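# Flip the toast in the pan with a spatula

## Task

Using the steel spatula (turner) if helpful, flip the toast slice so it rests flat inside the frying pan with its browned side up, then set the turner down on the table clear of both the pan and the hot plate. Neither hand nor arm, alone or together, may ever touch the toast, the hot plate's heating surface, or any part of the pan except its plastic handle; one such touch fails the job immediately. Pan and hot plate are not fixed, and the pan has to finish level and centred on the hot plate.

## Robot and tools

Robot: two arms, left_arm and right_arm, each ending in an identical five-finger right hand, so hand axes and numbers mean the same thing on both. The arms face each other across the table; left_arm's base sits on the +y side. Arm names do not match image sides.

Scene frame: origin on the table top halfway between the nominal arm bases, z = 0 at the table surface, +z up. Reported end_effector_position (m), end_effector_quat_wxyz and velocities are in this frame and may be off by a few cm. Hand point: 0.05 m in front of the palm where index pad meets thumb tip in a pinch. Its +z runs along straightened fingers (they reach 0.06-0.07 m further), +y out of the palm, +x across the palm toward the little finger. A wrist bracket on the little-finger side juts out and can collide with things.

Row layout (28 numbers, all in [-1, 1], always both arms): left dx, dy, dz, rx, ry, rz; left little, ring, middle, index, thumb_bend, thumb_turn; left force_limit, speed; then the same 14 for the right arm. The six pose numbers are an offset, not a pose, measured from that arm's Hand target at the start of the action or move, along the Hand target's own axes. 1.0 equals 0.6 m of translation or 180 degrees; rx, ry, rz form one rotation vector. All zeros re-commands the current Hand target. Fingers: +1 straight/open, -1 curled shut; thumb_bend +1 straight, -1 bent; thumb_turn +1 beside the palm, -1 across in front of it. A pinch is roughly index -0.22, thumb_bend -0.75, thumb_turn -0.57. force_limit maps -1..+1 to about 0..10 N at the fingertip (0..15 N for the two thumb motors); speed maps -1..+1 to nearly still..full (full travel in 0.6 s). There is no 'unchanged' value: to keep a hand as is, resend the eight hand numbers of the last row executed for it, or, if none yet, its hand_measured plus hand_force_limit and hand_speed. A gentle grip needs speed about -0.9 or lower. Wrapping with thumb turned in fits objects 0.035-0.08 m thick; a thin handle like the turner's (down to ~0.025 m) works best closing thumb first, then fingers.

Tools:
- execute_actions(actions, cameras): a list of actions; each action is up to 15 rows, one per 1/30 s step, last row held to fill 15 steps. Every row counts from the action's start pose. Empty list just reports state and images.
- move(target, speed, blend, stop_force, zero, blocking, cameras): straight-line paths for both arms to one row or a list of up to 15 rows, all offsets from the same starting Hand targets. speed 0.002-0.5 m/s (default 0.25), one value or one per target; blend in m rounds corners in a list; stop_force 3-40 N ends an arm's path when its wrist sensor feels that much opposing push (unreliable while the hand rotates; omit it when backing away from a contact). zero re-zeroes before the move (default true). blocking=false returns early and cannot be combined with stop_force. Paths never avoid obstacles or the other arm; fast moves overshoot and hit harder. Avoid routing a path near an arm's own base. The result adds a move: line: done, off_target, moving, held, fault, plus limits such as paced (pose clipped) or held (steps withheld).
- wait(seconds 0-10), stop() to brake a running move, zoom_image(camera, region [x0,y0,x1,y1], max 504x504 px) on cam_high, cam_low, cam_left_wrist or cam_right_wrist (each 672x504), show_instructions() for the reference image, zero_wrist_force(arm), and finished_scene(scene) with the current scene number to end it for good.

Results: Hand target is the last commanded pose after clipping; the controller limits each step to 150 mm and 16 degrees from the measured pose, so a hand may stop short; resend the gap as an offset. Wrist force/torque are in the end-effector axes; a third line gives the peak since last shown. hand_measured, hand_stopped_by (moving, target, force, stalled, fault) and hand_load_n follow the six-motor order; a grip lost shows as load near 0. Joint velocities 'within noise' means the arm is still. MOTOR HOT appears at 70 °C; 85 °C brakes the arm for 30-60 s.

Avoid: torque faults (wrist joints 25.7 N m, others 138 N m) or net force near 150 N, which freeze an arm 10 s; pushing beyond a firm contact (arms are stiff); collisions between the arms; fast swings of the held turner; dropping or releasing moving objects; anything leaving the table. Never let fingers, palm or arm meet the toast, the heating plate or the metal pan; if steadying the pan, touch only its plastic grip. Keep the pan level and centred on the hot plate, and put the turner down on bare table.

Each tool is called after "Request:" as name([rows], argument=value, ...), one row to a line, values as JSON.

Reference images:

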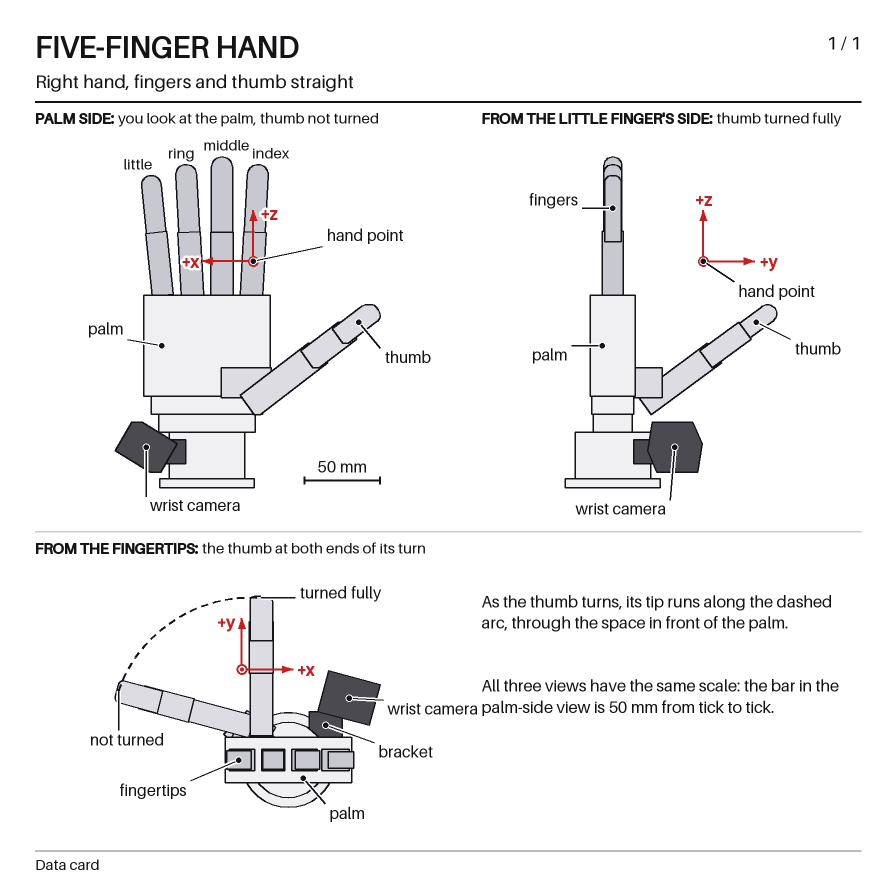

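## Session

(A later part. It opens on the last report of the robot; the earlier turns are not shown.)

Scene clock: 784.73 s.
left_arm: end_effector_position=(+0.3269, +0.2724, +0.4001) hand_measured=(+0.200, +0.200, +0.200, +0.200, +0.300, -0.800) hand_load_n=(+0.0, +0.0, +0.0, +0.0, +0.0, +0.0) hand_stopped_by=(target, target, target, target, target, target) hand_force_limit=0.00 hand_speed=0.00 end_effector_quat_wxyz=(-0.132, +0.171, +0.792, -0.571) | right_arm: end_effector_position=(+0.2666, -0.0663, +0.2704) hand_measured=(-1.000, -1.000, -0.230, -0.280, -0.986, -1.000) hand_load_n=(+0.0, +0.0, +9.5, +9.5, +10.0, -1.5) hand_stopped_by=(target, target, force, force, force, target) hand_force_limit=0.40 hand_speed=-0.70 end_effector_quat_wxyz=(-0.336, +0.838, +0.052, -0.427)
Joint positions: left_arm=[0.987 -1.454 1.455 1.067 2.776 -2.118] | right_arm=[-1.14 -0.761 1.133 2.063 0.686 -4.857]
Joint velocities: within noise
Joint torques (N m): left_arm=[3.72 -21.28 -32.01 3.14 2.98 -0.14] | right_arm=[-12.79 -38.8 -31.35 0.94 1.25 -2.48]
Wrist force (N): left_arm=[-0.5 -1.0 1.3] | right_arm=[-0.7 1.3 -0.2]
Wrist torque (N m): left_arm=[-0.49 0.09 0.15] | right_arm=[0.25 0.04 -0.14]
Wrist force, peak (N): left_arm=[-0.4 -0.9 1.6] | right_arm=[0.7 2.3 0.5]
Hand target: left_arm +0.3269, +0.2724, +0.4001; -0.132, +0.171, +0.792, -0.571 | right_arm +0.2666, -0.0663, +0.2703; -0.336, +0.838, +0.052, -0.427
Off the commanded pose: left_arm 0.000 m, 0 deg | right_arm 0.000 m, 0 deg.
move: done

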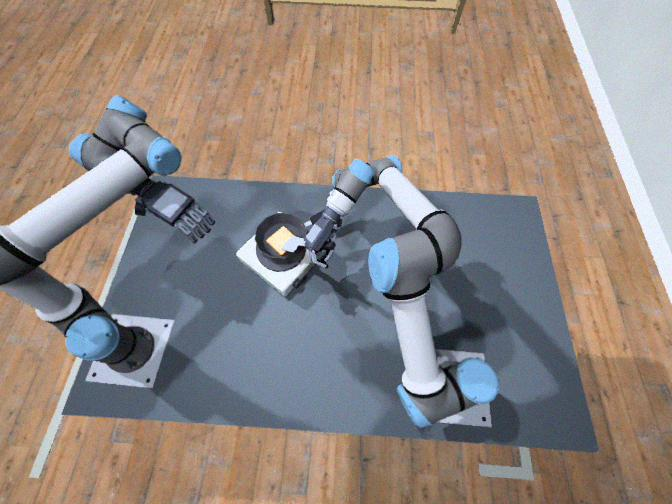

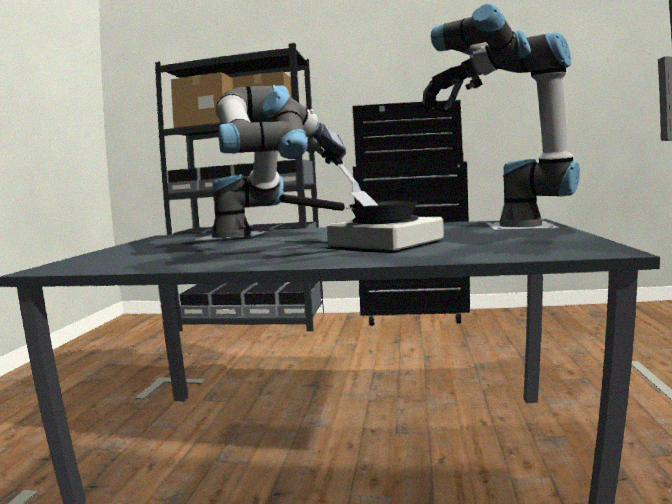

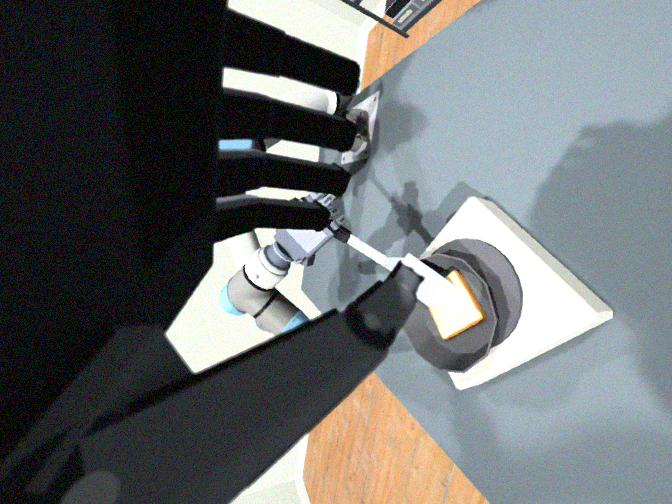

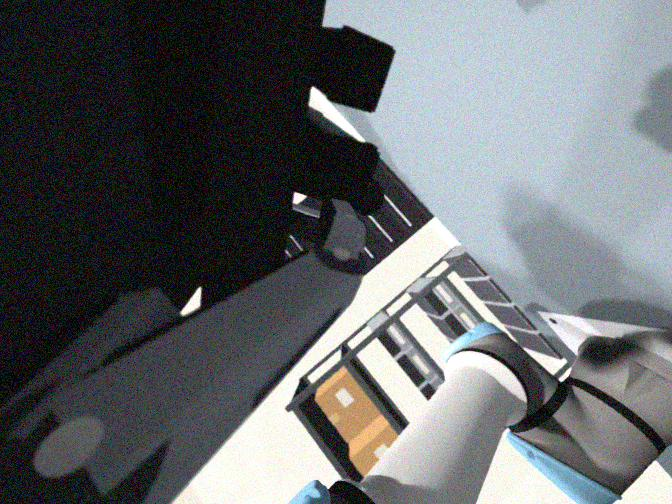

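Request:
move(target=[0,0,0,0,0,0,0.2,0.2,0.2,0.2,0.3,-0.8,0,0,-0.0565,-0.0505,-0.034,0,0,0,-1,-1,-0.9,-0.9,-1,-1,0.4,-0.7], speed=0.06)

Request:
zoom_image(camera="cam_low", region=[320, 110, 460, 250])

Request:
zoom_image(camera="cam_high", region=[230, 200, 330, 300])

Scene clock: 794.83 s.
left_arm: end_effector_position=(+0.3269, +0.2724, +0.4001) hand_measured=(+0.200, +0.200, +0.200, +0.200, +0.300, -0.800) hand_load_n=(+0.0, +0.0, +0.0, +0.0, +0.0, +0.0) hand_stopped_by=(target, target, target, target, target, target) hand_force_limit=0.00 hand_speed=0.00 end_effector_quat_wxyz=(-0.132, +0.171, +0.792, -0.571) | right_arm: end_effector_position=(+0.2666, -0.0662, +0.3201) hand_measured=(-1.000, -1.000, -0.230, -0.280, -0.986, -1.000) hand_load_n=(+0.5, +0.0, +10.0, +9.5, +10.0, -1.5) hand_stopped_by=(target, target, force, force, force, target) hand_force_limit=0.40 hand_speed=-0.70 end_effector_quat_wxyz=(-0.336, +0.838, +0.052, -0.427)
Joint positions: left_arm=[0.987 -1.454 1.455 1.067 2.776 -2.118] | right_arm=[-1.14 -0.802 1.074 2.163 0.686 -4.857]
Joint velocities: within noise
Joint torques (N m): left_arm=[3.38 -20.95 -31.07 3.44 2.68 0.28] | right_arm=[10.65 -65.5 -32.79 3.83 -0.57 0.28]
Wrist force (N): left_arm=[-0.2 -0.8 1.1] | right_arm=[-0.2 1.4 -0.1]
Wrist torque (N m): left_arm=[-0.46 0.05 0.18] | right_arm=[0.21 0.02 -0.05]
Wrist force, peak (N): left_arm=[-0.6 -1.1 1.5] | right_arm=[-0.9 1.6 -0.3]
Hand target: left_arm +0.3269, +0.2724, +0.4001; -0.132, +0.171, +0.792, -0.571 | right_arm +0.2666, -0.0662, +0.3201; -0.336, +0.838, +0.052, -0.427
Off the commanded pose: left_arm 0.000 m, 0 deg | right_arm 0.000 m, 0 deg.
move: done

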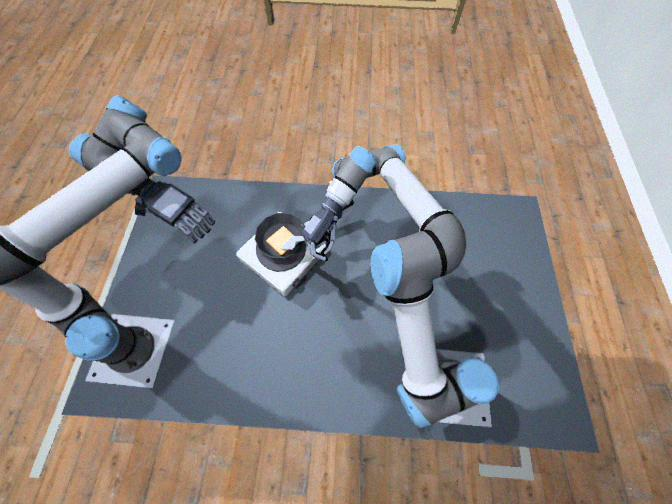

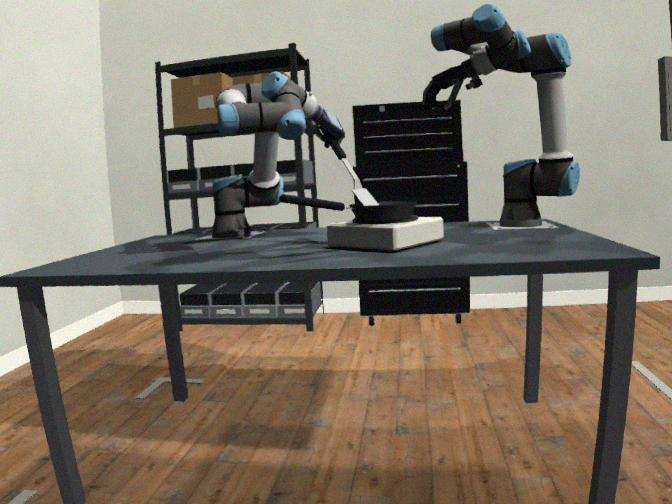

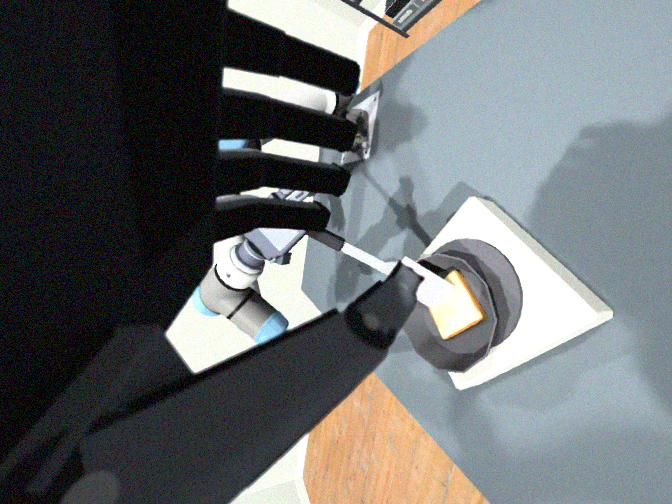

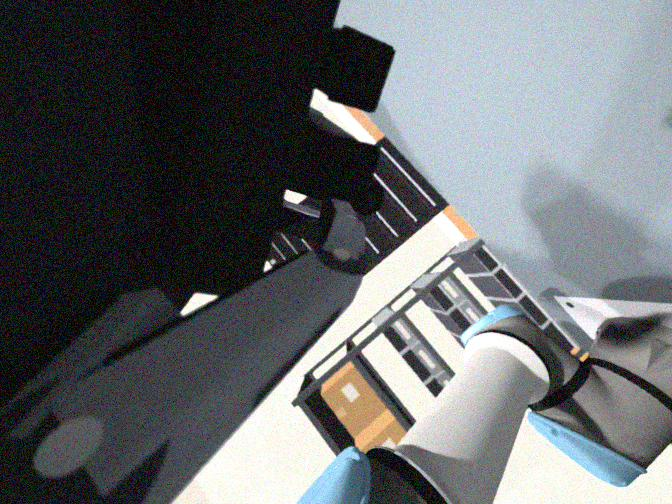

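Scaled by 3.600.

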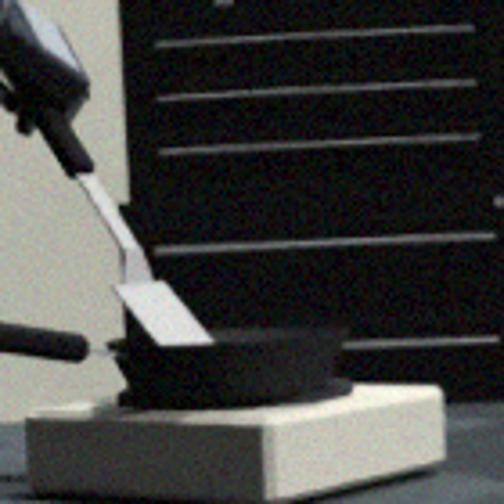

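Scaled by 5.040.

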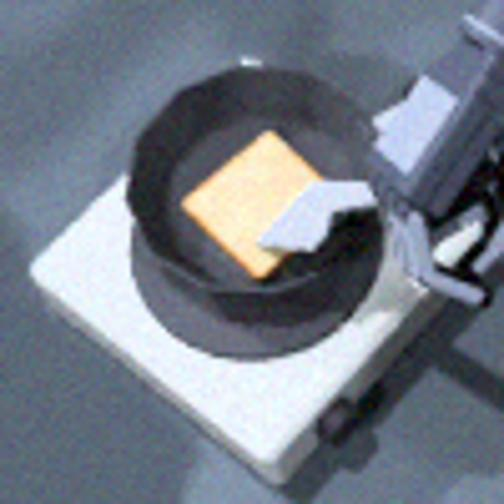

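Request:
zoom_image(camera="cam_left_wrist", region=[280, 160, 540, 400])

Request:
zoom_image(camera="cam_low", region=[310, 120, 400, 220])

Scaled by 1.938.

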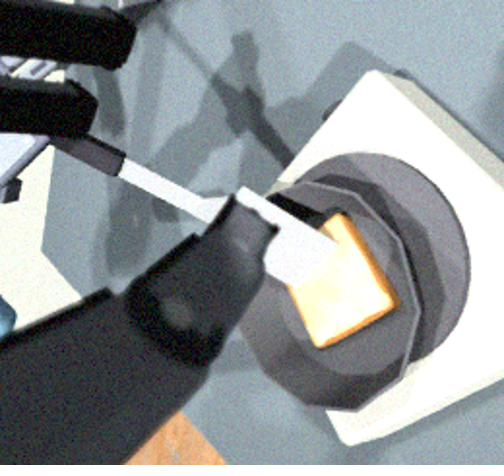

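Scaled by 5.040.

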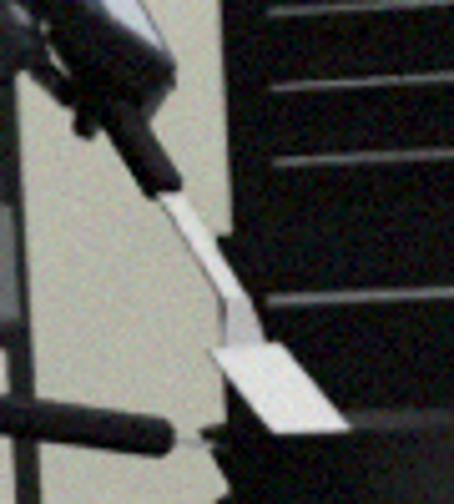

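Request:
move(target=[0,0,0,0,0,0,0.2,0.2,0.2,0.2,0.3,-0.8,0,0,0.0565,0.0505,0.034,0,0,0,-1,-1,-0.9,-0.9,-1,-1,0.4,-0.7], speed=0.06, stop_force=8)

Request:
zoom_image(camera="cam_low", region=[310, 120, 400, 220])

Request:
zoom_image(camera="cam_left_wrist", region=[280, 160, 540, 400])

Scene clock: 816.83 s.
left_arm: end_effector_position=(+0.3269, +0.2724, +0.4001) hand_measured=(+0.200, +0.200, +0.200, +0.200, +0.300, -0.800) hand_load_n=(+0.0, +0.0, +0.0, +0.0, +0.0, +0.0) hand_stopped_by=(target, target, target, target, target, target) hand_force_limit=0.00 hand_speed=0.00 end_effector_quat_wxyz=(-0.132, +0.171, +0.792, -0.571) | right_arm: end_effector_position=(+0.2666, -0.0662, +0.2768) hand_measured=(-1.000, -1.000, -0.230, -0.280, -0.986, -1.000) hand_load_n=(+0.0, +4.5, +9.5, +9.5, +10.5, +1.0) hand_stopped_by=(target, target, force, force, force, target) hand_force_limit=0.40 hand_speed=-0.70 end_effector_quat_wxyz=(-0.335, +0.838, +0.052, -0.427)
Joint positions: left_arm=[0.987 -1.454 1.455 1.067 2.776 -2.118] | right_arm=[-1.14 -0.767 1.126 2.076 0.686 -4.858]
Joint velocities: within noise
Joint torques (N m): left_arm=[3.09 -19.65 -30.51 2.89 3.06 0.36] | right_arm=[-3.67 -61.98 -29.43 4.2 1.36 0.4]
Wrist force (N): left_arm=[-0.3 -0.9 1.1] | right_arm=[-3.1 -2.7 -1.4]
Wrist torque (N m): left_arm=[-0.47 0.06 0.17] | right_arm=[0.57 0.29 -1.55]
Wrist force, peak (N): left_arm=[-0.3 -1.1 1.5] | right_arm=[-8.2 -3.4 -3.1]
Hand target: left_arm +0.3269, +0.2724, +0.4001; -0.132, +0.171, +0.792, -0.571 | right_arm +0.2666, -0.0662, +0.2768; -0.335, +0.838, +0.052, -0.427 (not the last commanded pose)
Off the commanded pose: left_arm 0.000 m, 0 deg | right_arm 0.007 m, 0 deg.
move: contact (right_arm)

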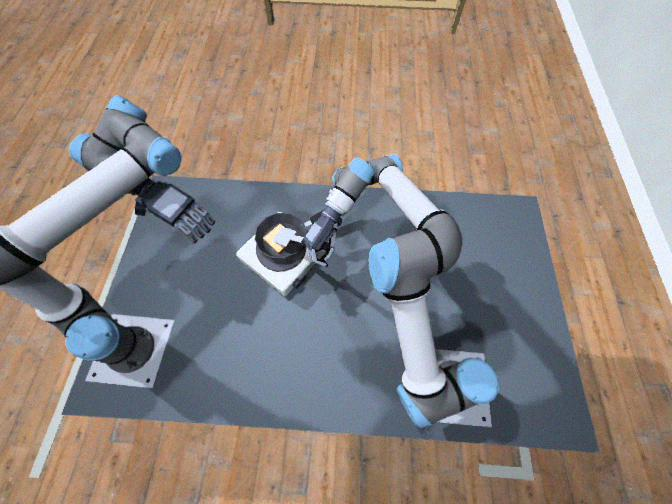

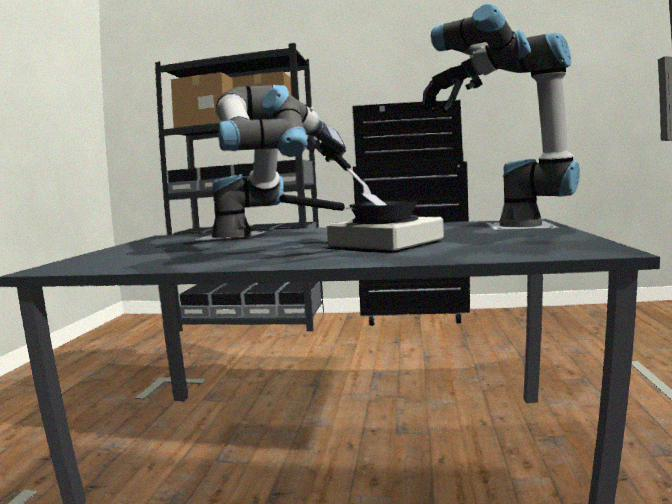

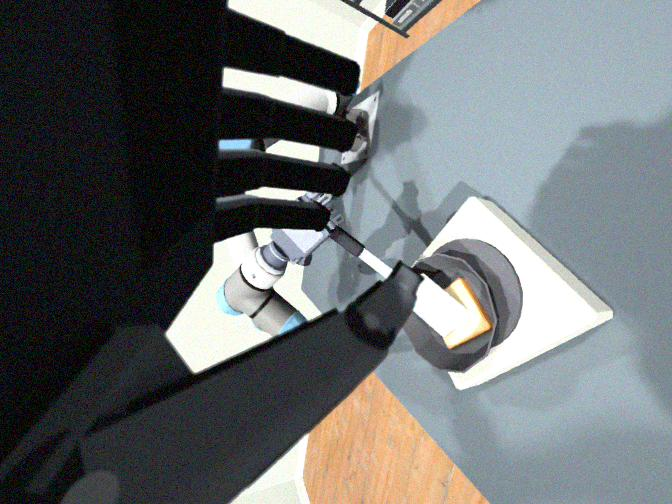

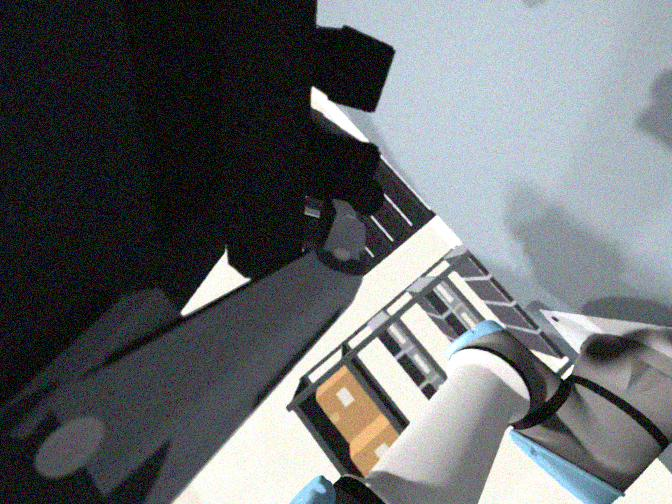

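Scaled by 5.040.

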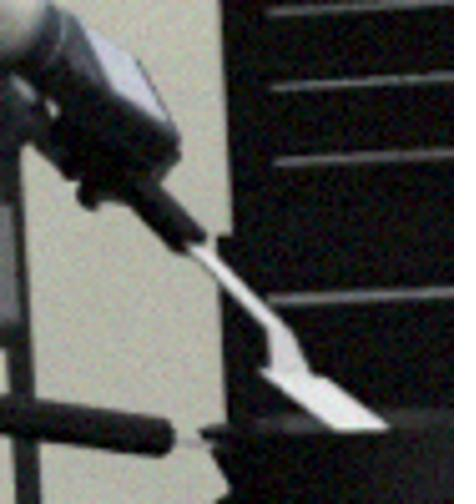

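Scaled by 1.938.

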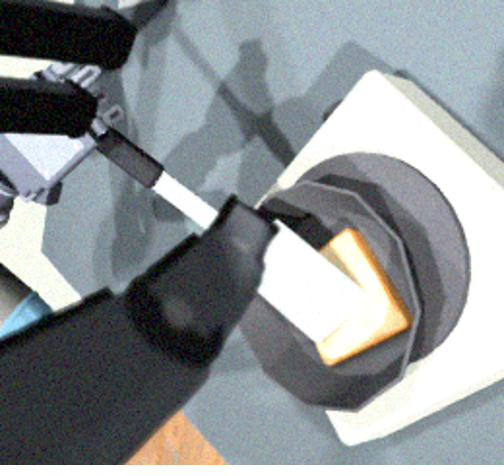

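Request:
move(target=[0,0,0,0,0,0,0.2,0.2,0.2,0.2,0.3,-0.8,0,0,0.0177,0.127,0.0607,0.018,0.0401,-0.0893,-1,-1,-0.9,-0.9,-1,-1,0.4,-0.7], speed=0.08)

Request:
zoom_image(camera="cam_low", region=[310, 120, 400, 220])

Request:
zoom_image(camera="cam_left_wrist", region=[280, 160, 540, 400])

Request:
zoom_image(camera="cam_high", region=[230, 200, 330, 300])

Scene clock: 830.93 s.
left_arm: end_effector_position=(+0.3269, +0.2724, +0.4001) hand_measured=(+0.200, +0.200, +0.200, +0.200, +0.300, -0.800) hand_load_n=(+0.0, +0.0, +0.0, +0.0, +0.0, +0.0) hand_stopped_by=(target, target, target, target, target, target) hand_force_limit=0.00 hand_speed=0.00 end_effector_quat_wxyz=(-0.132, +0.171, +0.792, -0.571) | right_arm: end_effector_position=(+0.2308, -0.1020, +0.2084) hand_measured=(-1.000, -1.000, -0.230, -0.280, -0.986, -1.000) hand_load_n=(+0.5, +0.0, +9.5, +10.0, +10.0, -1.0) hand_stopped_by=(target, target, force, force, force, target) hand_force_limit=0.40 hand_speed=-0.70 end_effector_quat_wxyz=(-0.418, +0.838, +0.135, -0.323)
Joint positions: left_arm=[0.987 -1.454 1.455 1.067 2.776 -2.118] | right_arm=[-1.205 -0.914 1.49 1.743 0.647 -5.075]
Joint velocities: within noise
Joint torques (N m): left_arm=[2.3 -22.21 -30.58 3.21 3.09 0.26] | right_arm=[-12.15 -58.52 -1.95 0.72 -2.44 -2.72]
Wrist force (N): left_arm=[-0.5 -0.9 1.1] | right_arm=[0.0 1.5 -0.1]
Wrist torque (N m): left_arm=[-0.48 0.08 0.15] | right_arm=[0.23 0.03 0.02]
Wrist force, peak (N): left_arm=[-0.8 -0.7 1.6] | right_arm=[-3.1 -2.8 -1.4]
Hand target: left_arm +0.3269, +0.2724, +0.4001; -0.132, +0.171, +0.792, -0.571 | right_arm +0.2308, -0.1020, +0.2084; -0.418, +0.838, +0.135, -0.323
Off the commanded pose: left_arm 0.000 m, 0 deg | right_arm 0.000 m, 0 deg.
move: done

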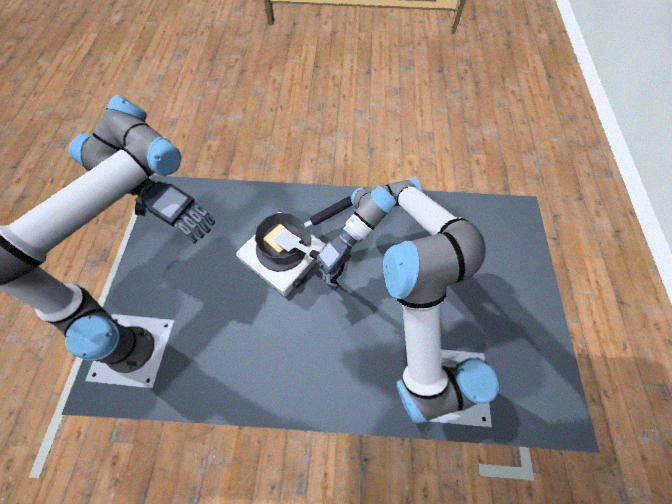

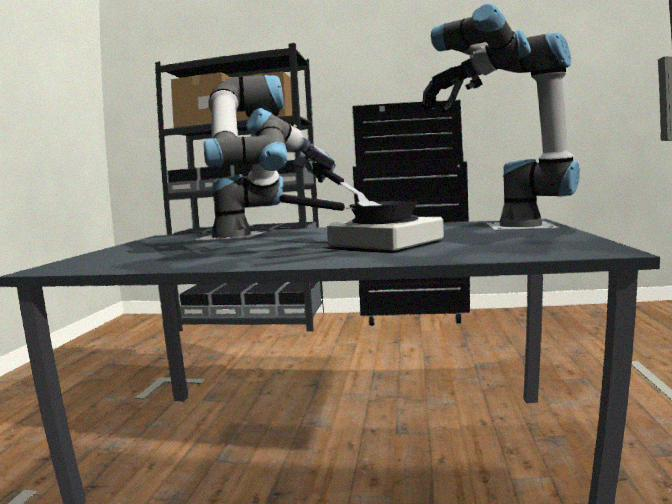

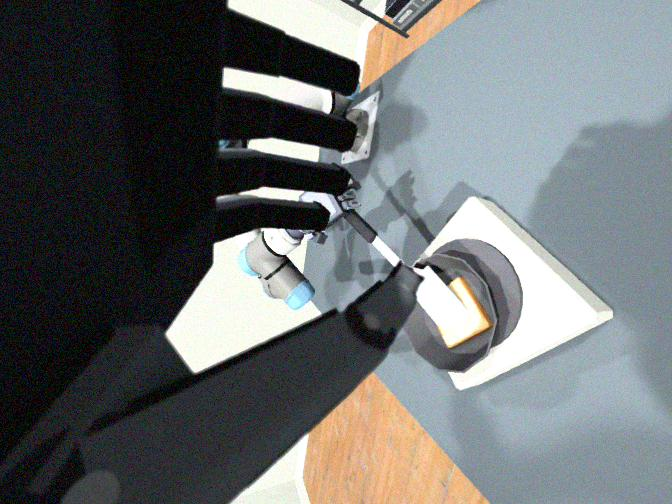

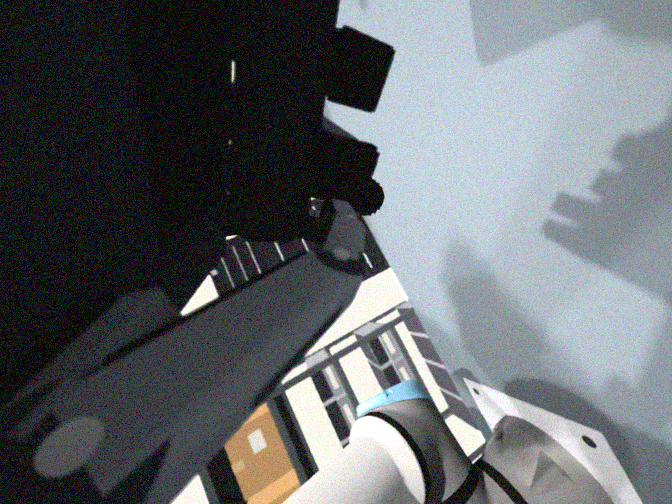

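Scaled by 5.040.

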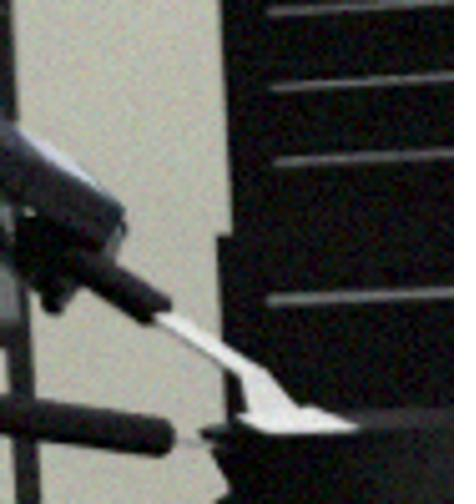

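Scaled by 1.938.

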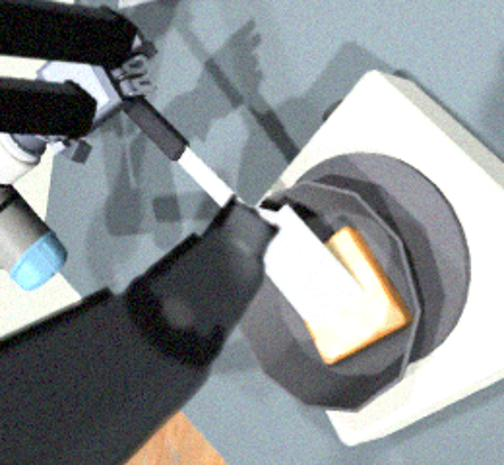

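Scaled by 5.040.

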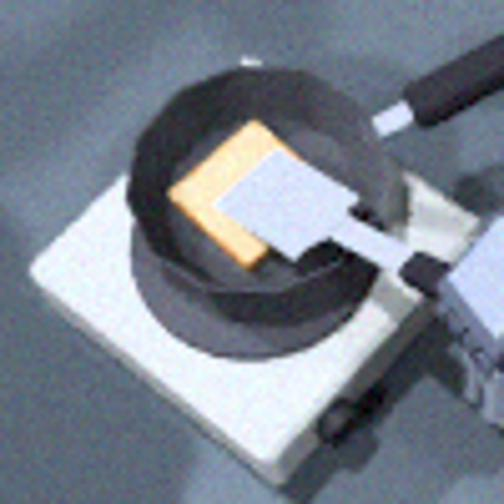

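Request:
move([
  [0,0,0,0,0,0,0.2,0.2,0.2,0.2,0.3,-0.8,0,0,-0.0357,-0.0657,-0.0367,0.009,0.012,-0.03,-1,-1,-0.9,-0.9,-1,-1,0.4,-0.7],
  [0,0,0,0,0,0,0.2,0.2,0.2,0.2,0.3,-0.8,0,0,0.1202,-0.023,0.0453,0.0276,0.035,-0.0894,-1,-1,-0.9,-0.9,-1,-1,0.4,-0.7],
], speed=0.12, blend=0.02)

Request:
zoom_image(camera="cam_low", region=[310, 120, 430, 240])

Request:
zoom_image(camera="cam_left_wrist", region=[280, 160, 540, 400])

Request:
zoom_image(camera="cam_high", region=[230, 200, 330, 300])

Scene clock: 844.40 s.
left_arm: end_effector_position=(+0.3269, +0.2724, +0.4001) hand_measured=(+0.200, +0.200, +0.200, +0.200, +0.300, -0.800) hand_load_n=(+0.0, +0.0, +0.0, +0.0, +0.0, +0.5) hand_stopped_by=(target, target, target, target, target, target) hand_force_limit=0.00 hand_speed=0.00 end_effector_quat_wxyz=(-0.132, +0.171, +0.792, -0.571) | right_arm: end_effector_position=(+0.2679, -0.0411, +0.1764) hand_measured=(-1.000, -1.000, -0.230, -0.280, -0.986, -1.000) hand_load_n=(+1.0, +0.0, +10.0, +9.5, +10.0, -0.5) hand_stopped_by=(target, target, force, force, force, target) hand_force_limit=0.40 hand_speed=-0.70 end_effector_quat_wxyz=(-0.502, +0.809, +0.214, -0.221)
Joint positions: left_arm=[0.987 -1.454 1.455 1.067 2.776 -2.118] | right_arm=[-1.167 -0.833 1.384 1.603 0.499 -5.2]
Joint velocities: within noise
Joint torques (N m): left_arm=[3.92 -21.09 -30.71 3.12 3.4 0.53] | right_arm=[9.88 -34.71 -28.96 0.65 -3.01 1.99]
Wrist force (N): left_arm=[-0.3 -0.6 1.3] | right_arm=[-3.1 0.8 -1.1]
Wrist torque (N m): left_arm=[-0.44 0.06 0.18] | right_arm=[0.20 0.19 -0.04]
Wrist force, peak (N): left_arm=[-0.5 -1.1 1.5] | right_arm=[-4.4 0.8 -1.1]
Hand target: left_arm +0.3269, +0.2724, +0.4001; -0.132, +0.171, +0.792, -0.571 | right_arm +0.2679, -0.0410, +0.1763; -0.502, +0.809, +0.214, -0.221
Off the commanded pose: left_arm 0.000 m, 0 deg | right_arm 0.000 m, 0 deg.
move: done; blend cut to 0 m at target 1

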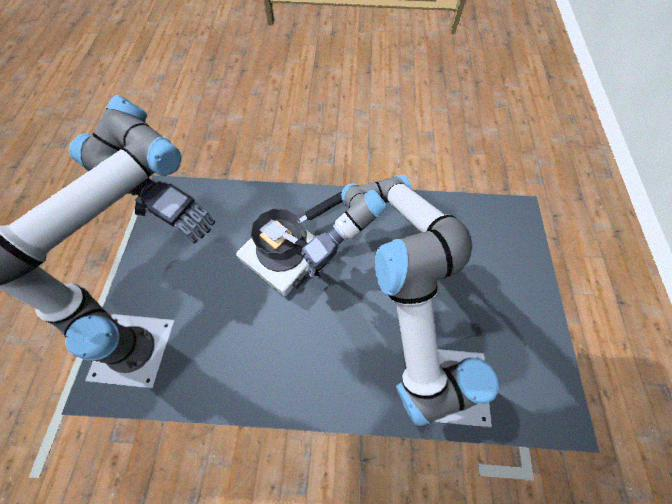

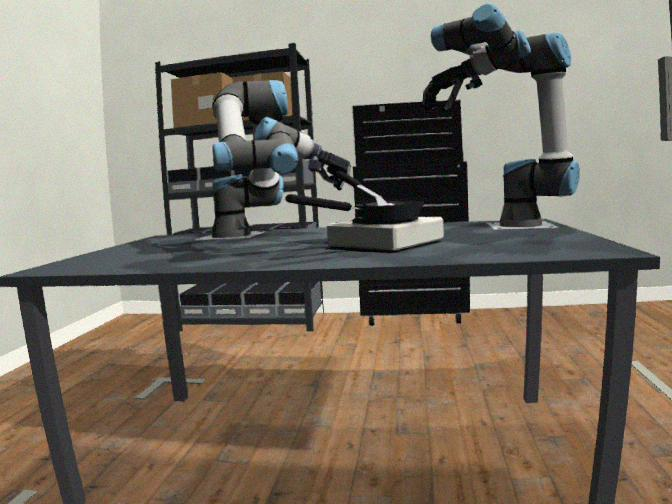

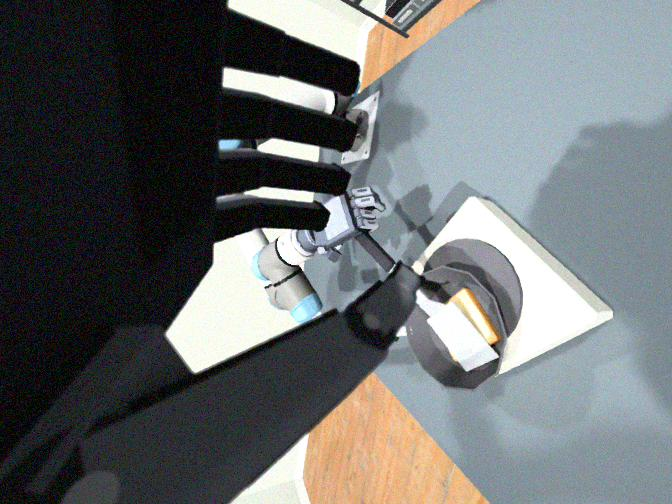

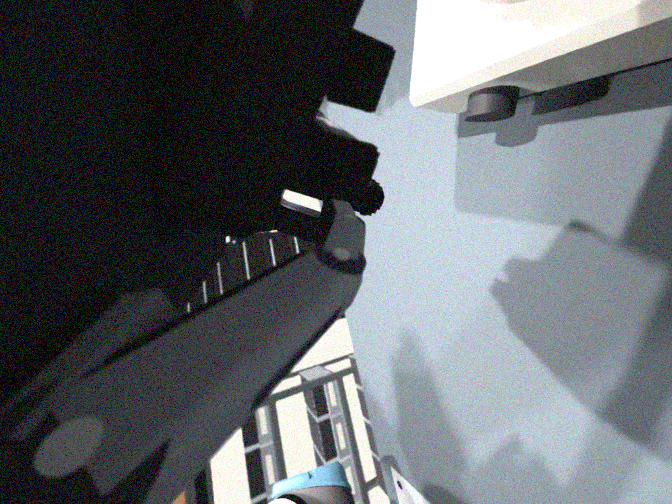

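Scaled by 4.200.

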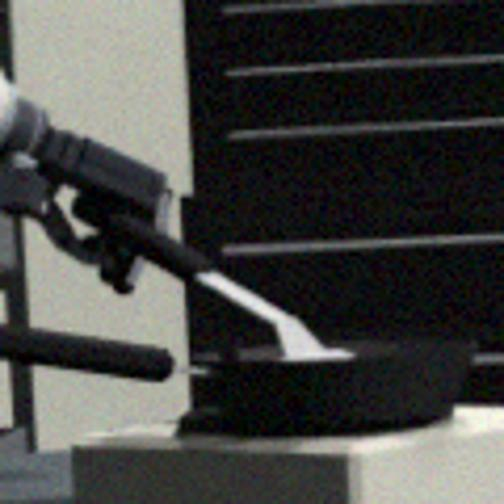

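Scaled by 1.938.

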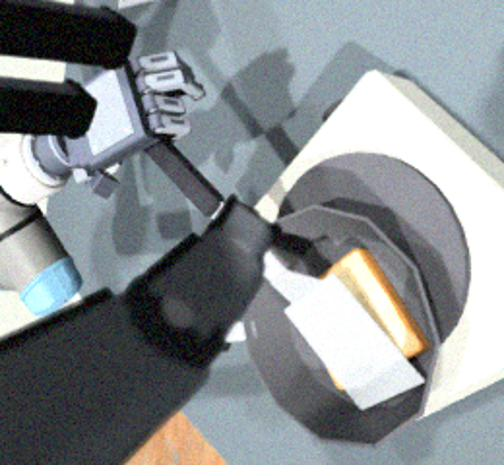

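Scaled by 5.040.

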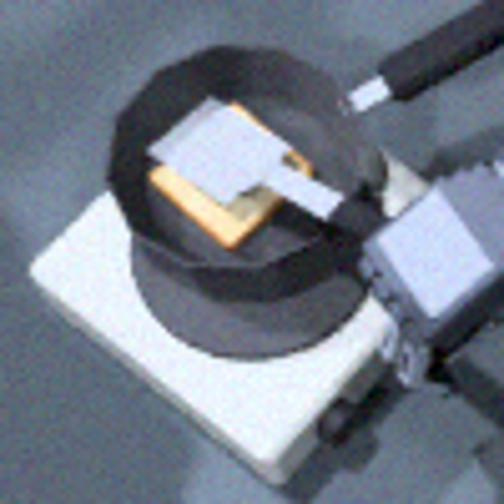

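Request:
move([
  [0,0,0,0,0,0,0.2,0.2,0.2,0.2,0.3,-0.8,0,0,-0.0518,-0.0177,-0.0249,0,0,0,-1,-1,-0.9,-0.9,-1,-1,0.4,-0.7],
  [0,0,0,0,0,0,0.2,0.2,0.2,0.2,0.3,-0.8,0,0,-0.0685,-0.1235,-0.0716,0,0,0,-1,-1,-0.9,-0.9,-1,-1,0.4,-0.7],
], speed=0.08)

Request:
zoom_image(camera="cam_low", region=[310, 120, 430, 240])

Request:
zoom_image(camera="cam_high", region=[230, 200, 330, 300])

Scene clock: 856.13 s.
left_arm: end_effector_position=(+0.3269, +0.2724, +0.4001) hand_measured=(+0.200, +0.200, +0.200, +0.200, +0.300, -0.800) hand_load_n=(+0.0, +0.0, +0.0, +0.0, +0.0, +0.0) hand_stopped_by=(target, target, target, target, target, target) hand_force_limit=0.00 hand_speed=0.00 end_effector_quat_wxyz=(-0.132, +0.171, +0.792, -0.571) | right_arm: end_effector_position=(+0.2500, -0.0651, +0.2664) hand_measured=(-1.000, -1.000, -0.230, -0.280, -0.986, -1.000) hand_load_n=(+6.0, +0.0, +10.0, +9.5, +10.0, -1.0) hand_stopped_by=(target, target, force, force, force, target) hand_force_limit=0.40 hand_speed=-0.70 end_effector_quat_wxyz=(-0.502, +0.809, +0.214, -0.221)
Joint positions: left_arm=[0.987 -1.454 1.455 1.067 2.776 -2.118] | right_arm=[-1.198 -0.997 1.422 1.774 0.516 -5.252]
Joint velocities: within noise
Joint torques (N m): left_arm=[4.5 -20.46 -30.93 2.93 3.13 0.55] | right_arm=[-12.7 -57.74 -31.08 4.44 0.46 -3.02]
Wrist force (N): left_arm=[-0.4 -0.7 1.5] | right_arm=[-0.2 2.4 0.1]
Wrist torque (N m): left_arm=[-0.47 0.07 0.17] | right_arm=[0.19 -0.04 0.27]
Wrist force, peak (N): left_arm=[-0.5 -1.0 1.5] | right_arm=[-3.6 0.9 -0.9]
Hand target: left_arm +0.3269, +0.2724, +0.4001; -0.132, +0.171, +0.792, -0.571 | right_arm +0.2500, -0.0651, +0.2665; -0.502, +0.809, +0.214, -0.221
Off the commanded pose: left_arm 0.000 m, 0 deg | right_arm 0.000 m, 0 deg.
move: done

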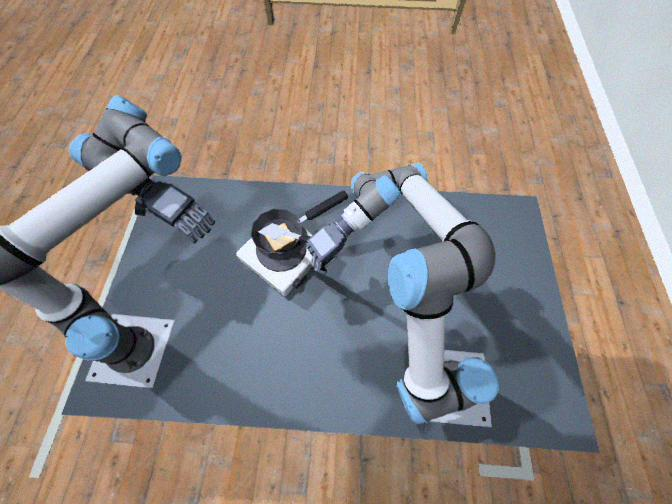

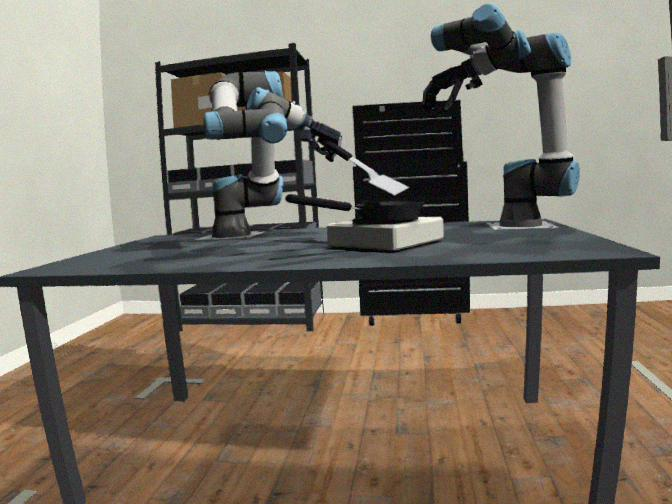

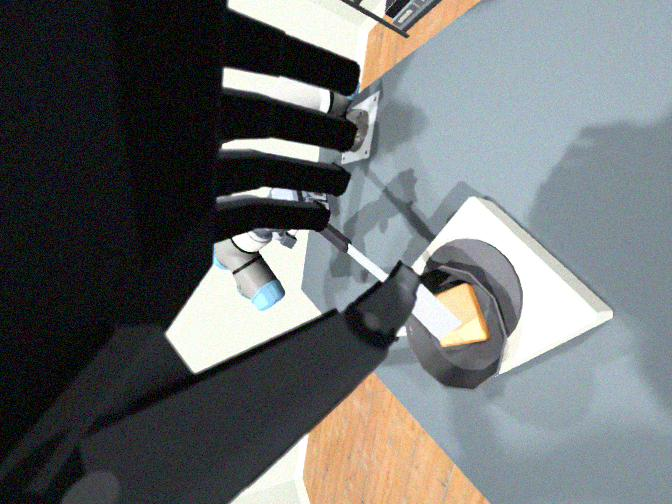

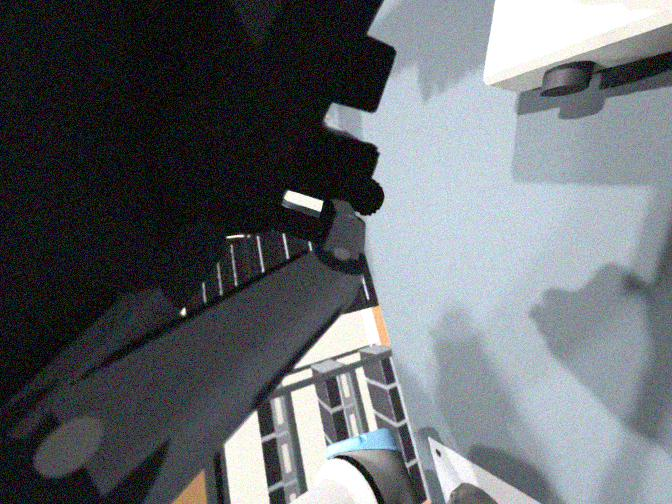

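Scaled by 4.200.

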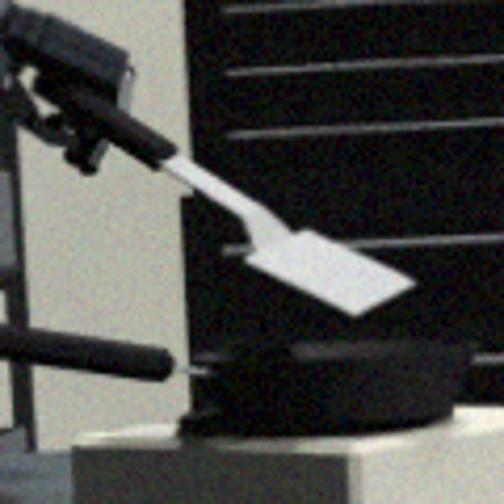

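Scaled by 5.040.

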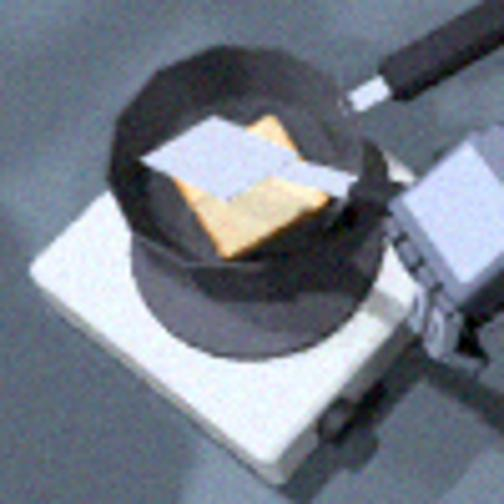

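Request:
move(target=[0,0,0,0,0,0,0.2,0.2,0.2,0.2,0.3,-0.8,0,0,0.1132,-0.0245,-0.0082,0,0,0,-1,-1,-0.9,-0.9,-1,-1,0.4,-0.7], speed=0.08)

Request:
zoom_image(camera="cam_low", region=[310, 120, 430, 240])

Request:
zoom_image(camera="cam_high", region=[230, 200, 330, 300])

Request:
zoom_image(camera="cam_left_wrist", region=[280, 160, 540, 400])

Scene clock: 879.07 s.
left_arm: end_effector_position=(+0.3269, +0.2724, +0.4001) hand_measured=(+0.200, +0.200, +0.200, +0.200, +0.300, -0.800) hand_load_n=(-0.5, +0.0, +0.0, +0.0, +0.0, +0.0) hand_stopped_by=(target, target, target, target, target, target) hand_force_limit=0.00 hand_speed=0.00 end_effector_quat_wxyz=(-0.132, +0.171, +0.792, -0.571) | right_arm: end_effector_position=(+0.3060, -0.0241, +0.2721) hand_measured=(-1.000, -1.000, -0.230, -0.280, -0.986, -1.000) hand_load_n=(+6.0, +0.5, +9.5, +10.0, +10.0, -1.0) hand_stopped_by=(target, target, force, force, force, target) hand_force_limit=0.40 hand_speed=-0.70 end_effector_quat_wxyz=(-0.502, +0.809, +0.214, -0.221)
Joint positions: left_arm=[0.987 -1.454 1.455 1.067 2.776 -2.118] | right_arm=[-1.164 -0.834 1.117 1.866 0.497 -5.196]
Joint velocities: within noise
Joint torques (N m): left_arm=[3.67 -20.4 -29.78 2.85 3.61 0.54] | right_arm=[10.53 -37.41 -32.04 4.01 0.73 2.05]
Wrist force (N): left_arm=[-0.4 -0.7 1.4] | right_arm=[0.2 2.1 0.2]
Wrist torque (N m): left_arm=[-0.47 0.06 0.17] | right_arm=[0.16 -0.09 0.26]
Wrist force, peak (N): left_arm=[-0.7 -1.1 1.3] | right_arm=[-0.8 2.5 0.0]
Hand target: left_arm +0.3269, +0.2724, +0.4001; -0.132, +0.171, +0.792, -0.571 | right_arm +0.3060, -0.0241, +0.2721; -0.502, +0.809, +0.214, -0.221
Off the commanded pose: left_arm 0.000 m, 0 deg | right_arm 0.000 m, 0 deg.
move: done

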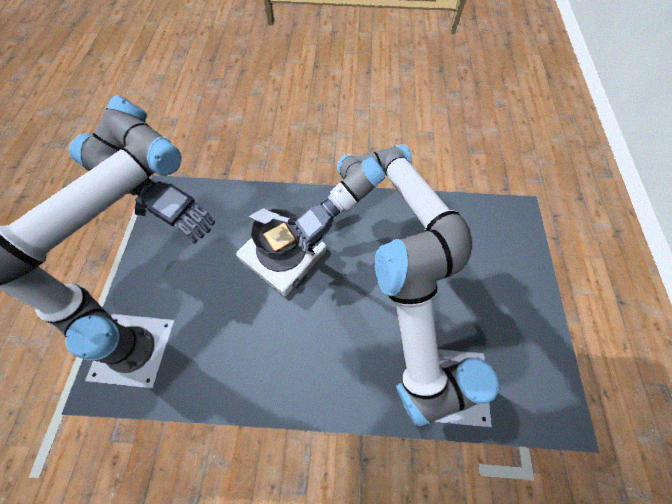

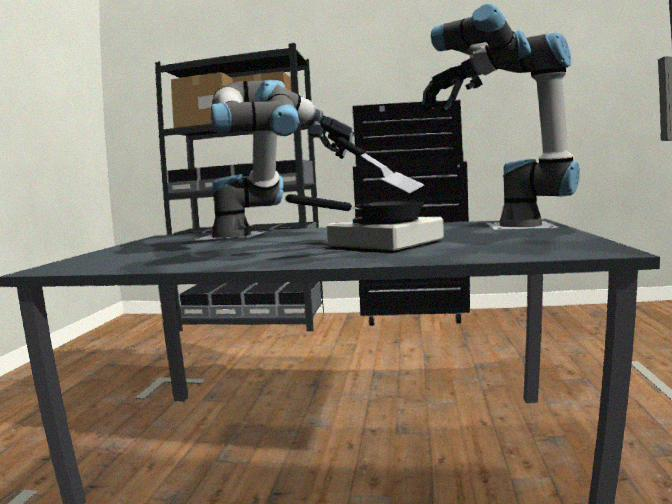

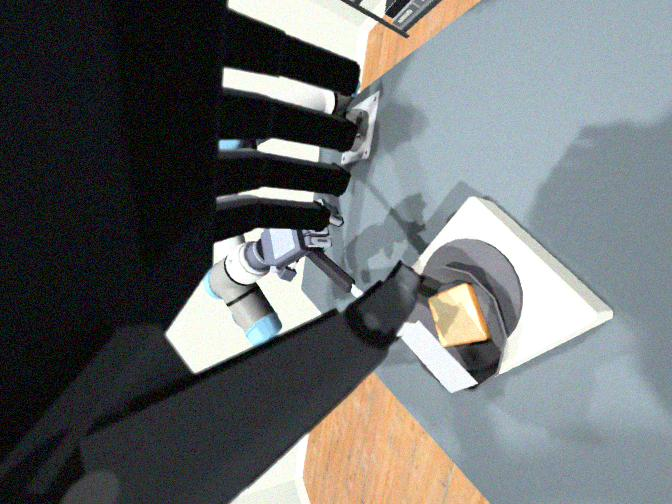

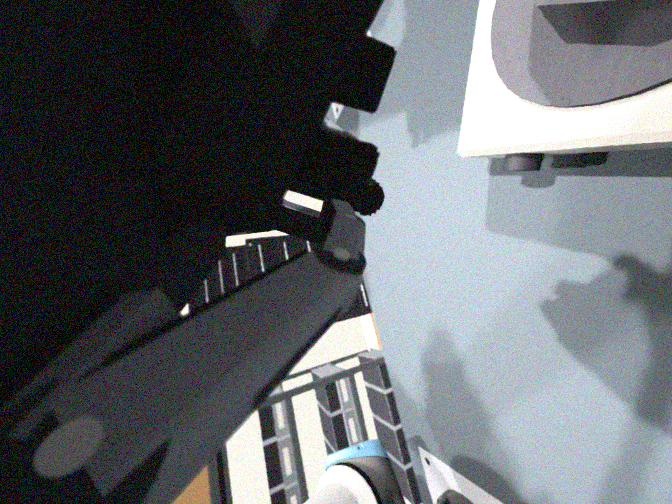

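Scaled by 4.200.

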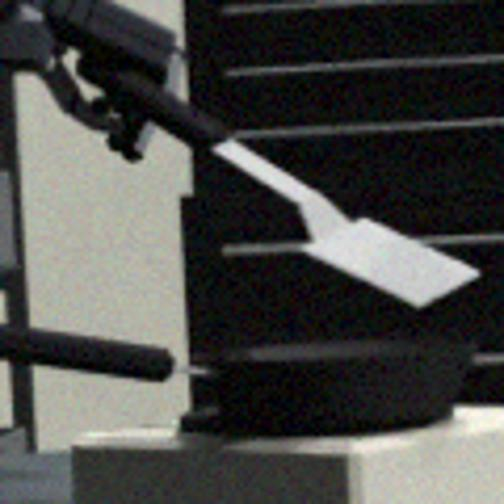

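Scaled by 5.040.

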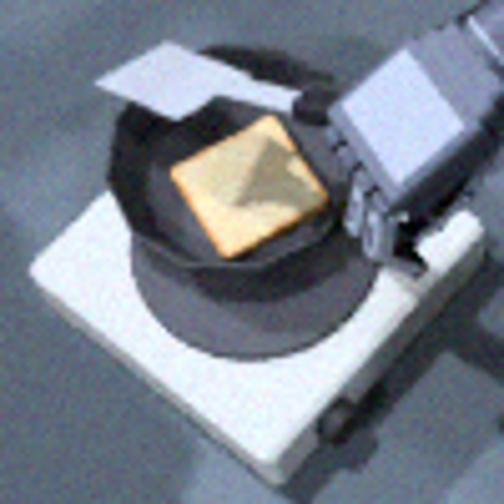

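Scaled by 1.938.

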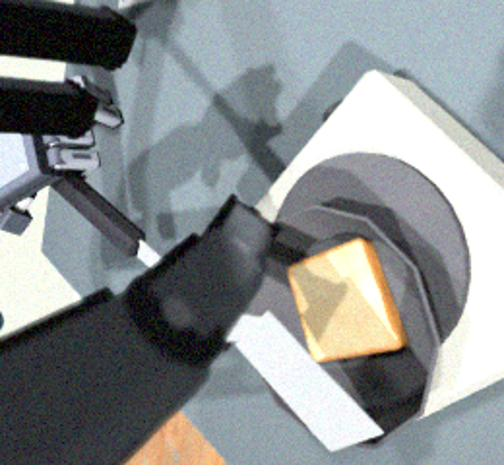

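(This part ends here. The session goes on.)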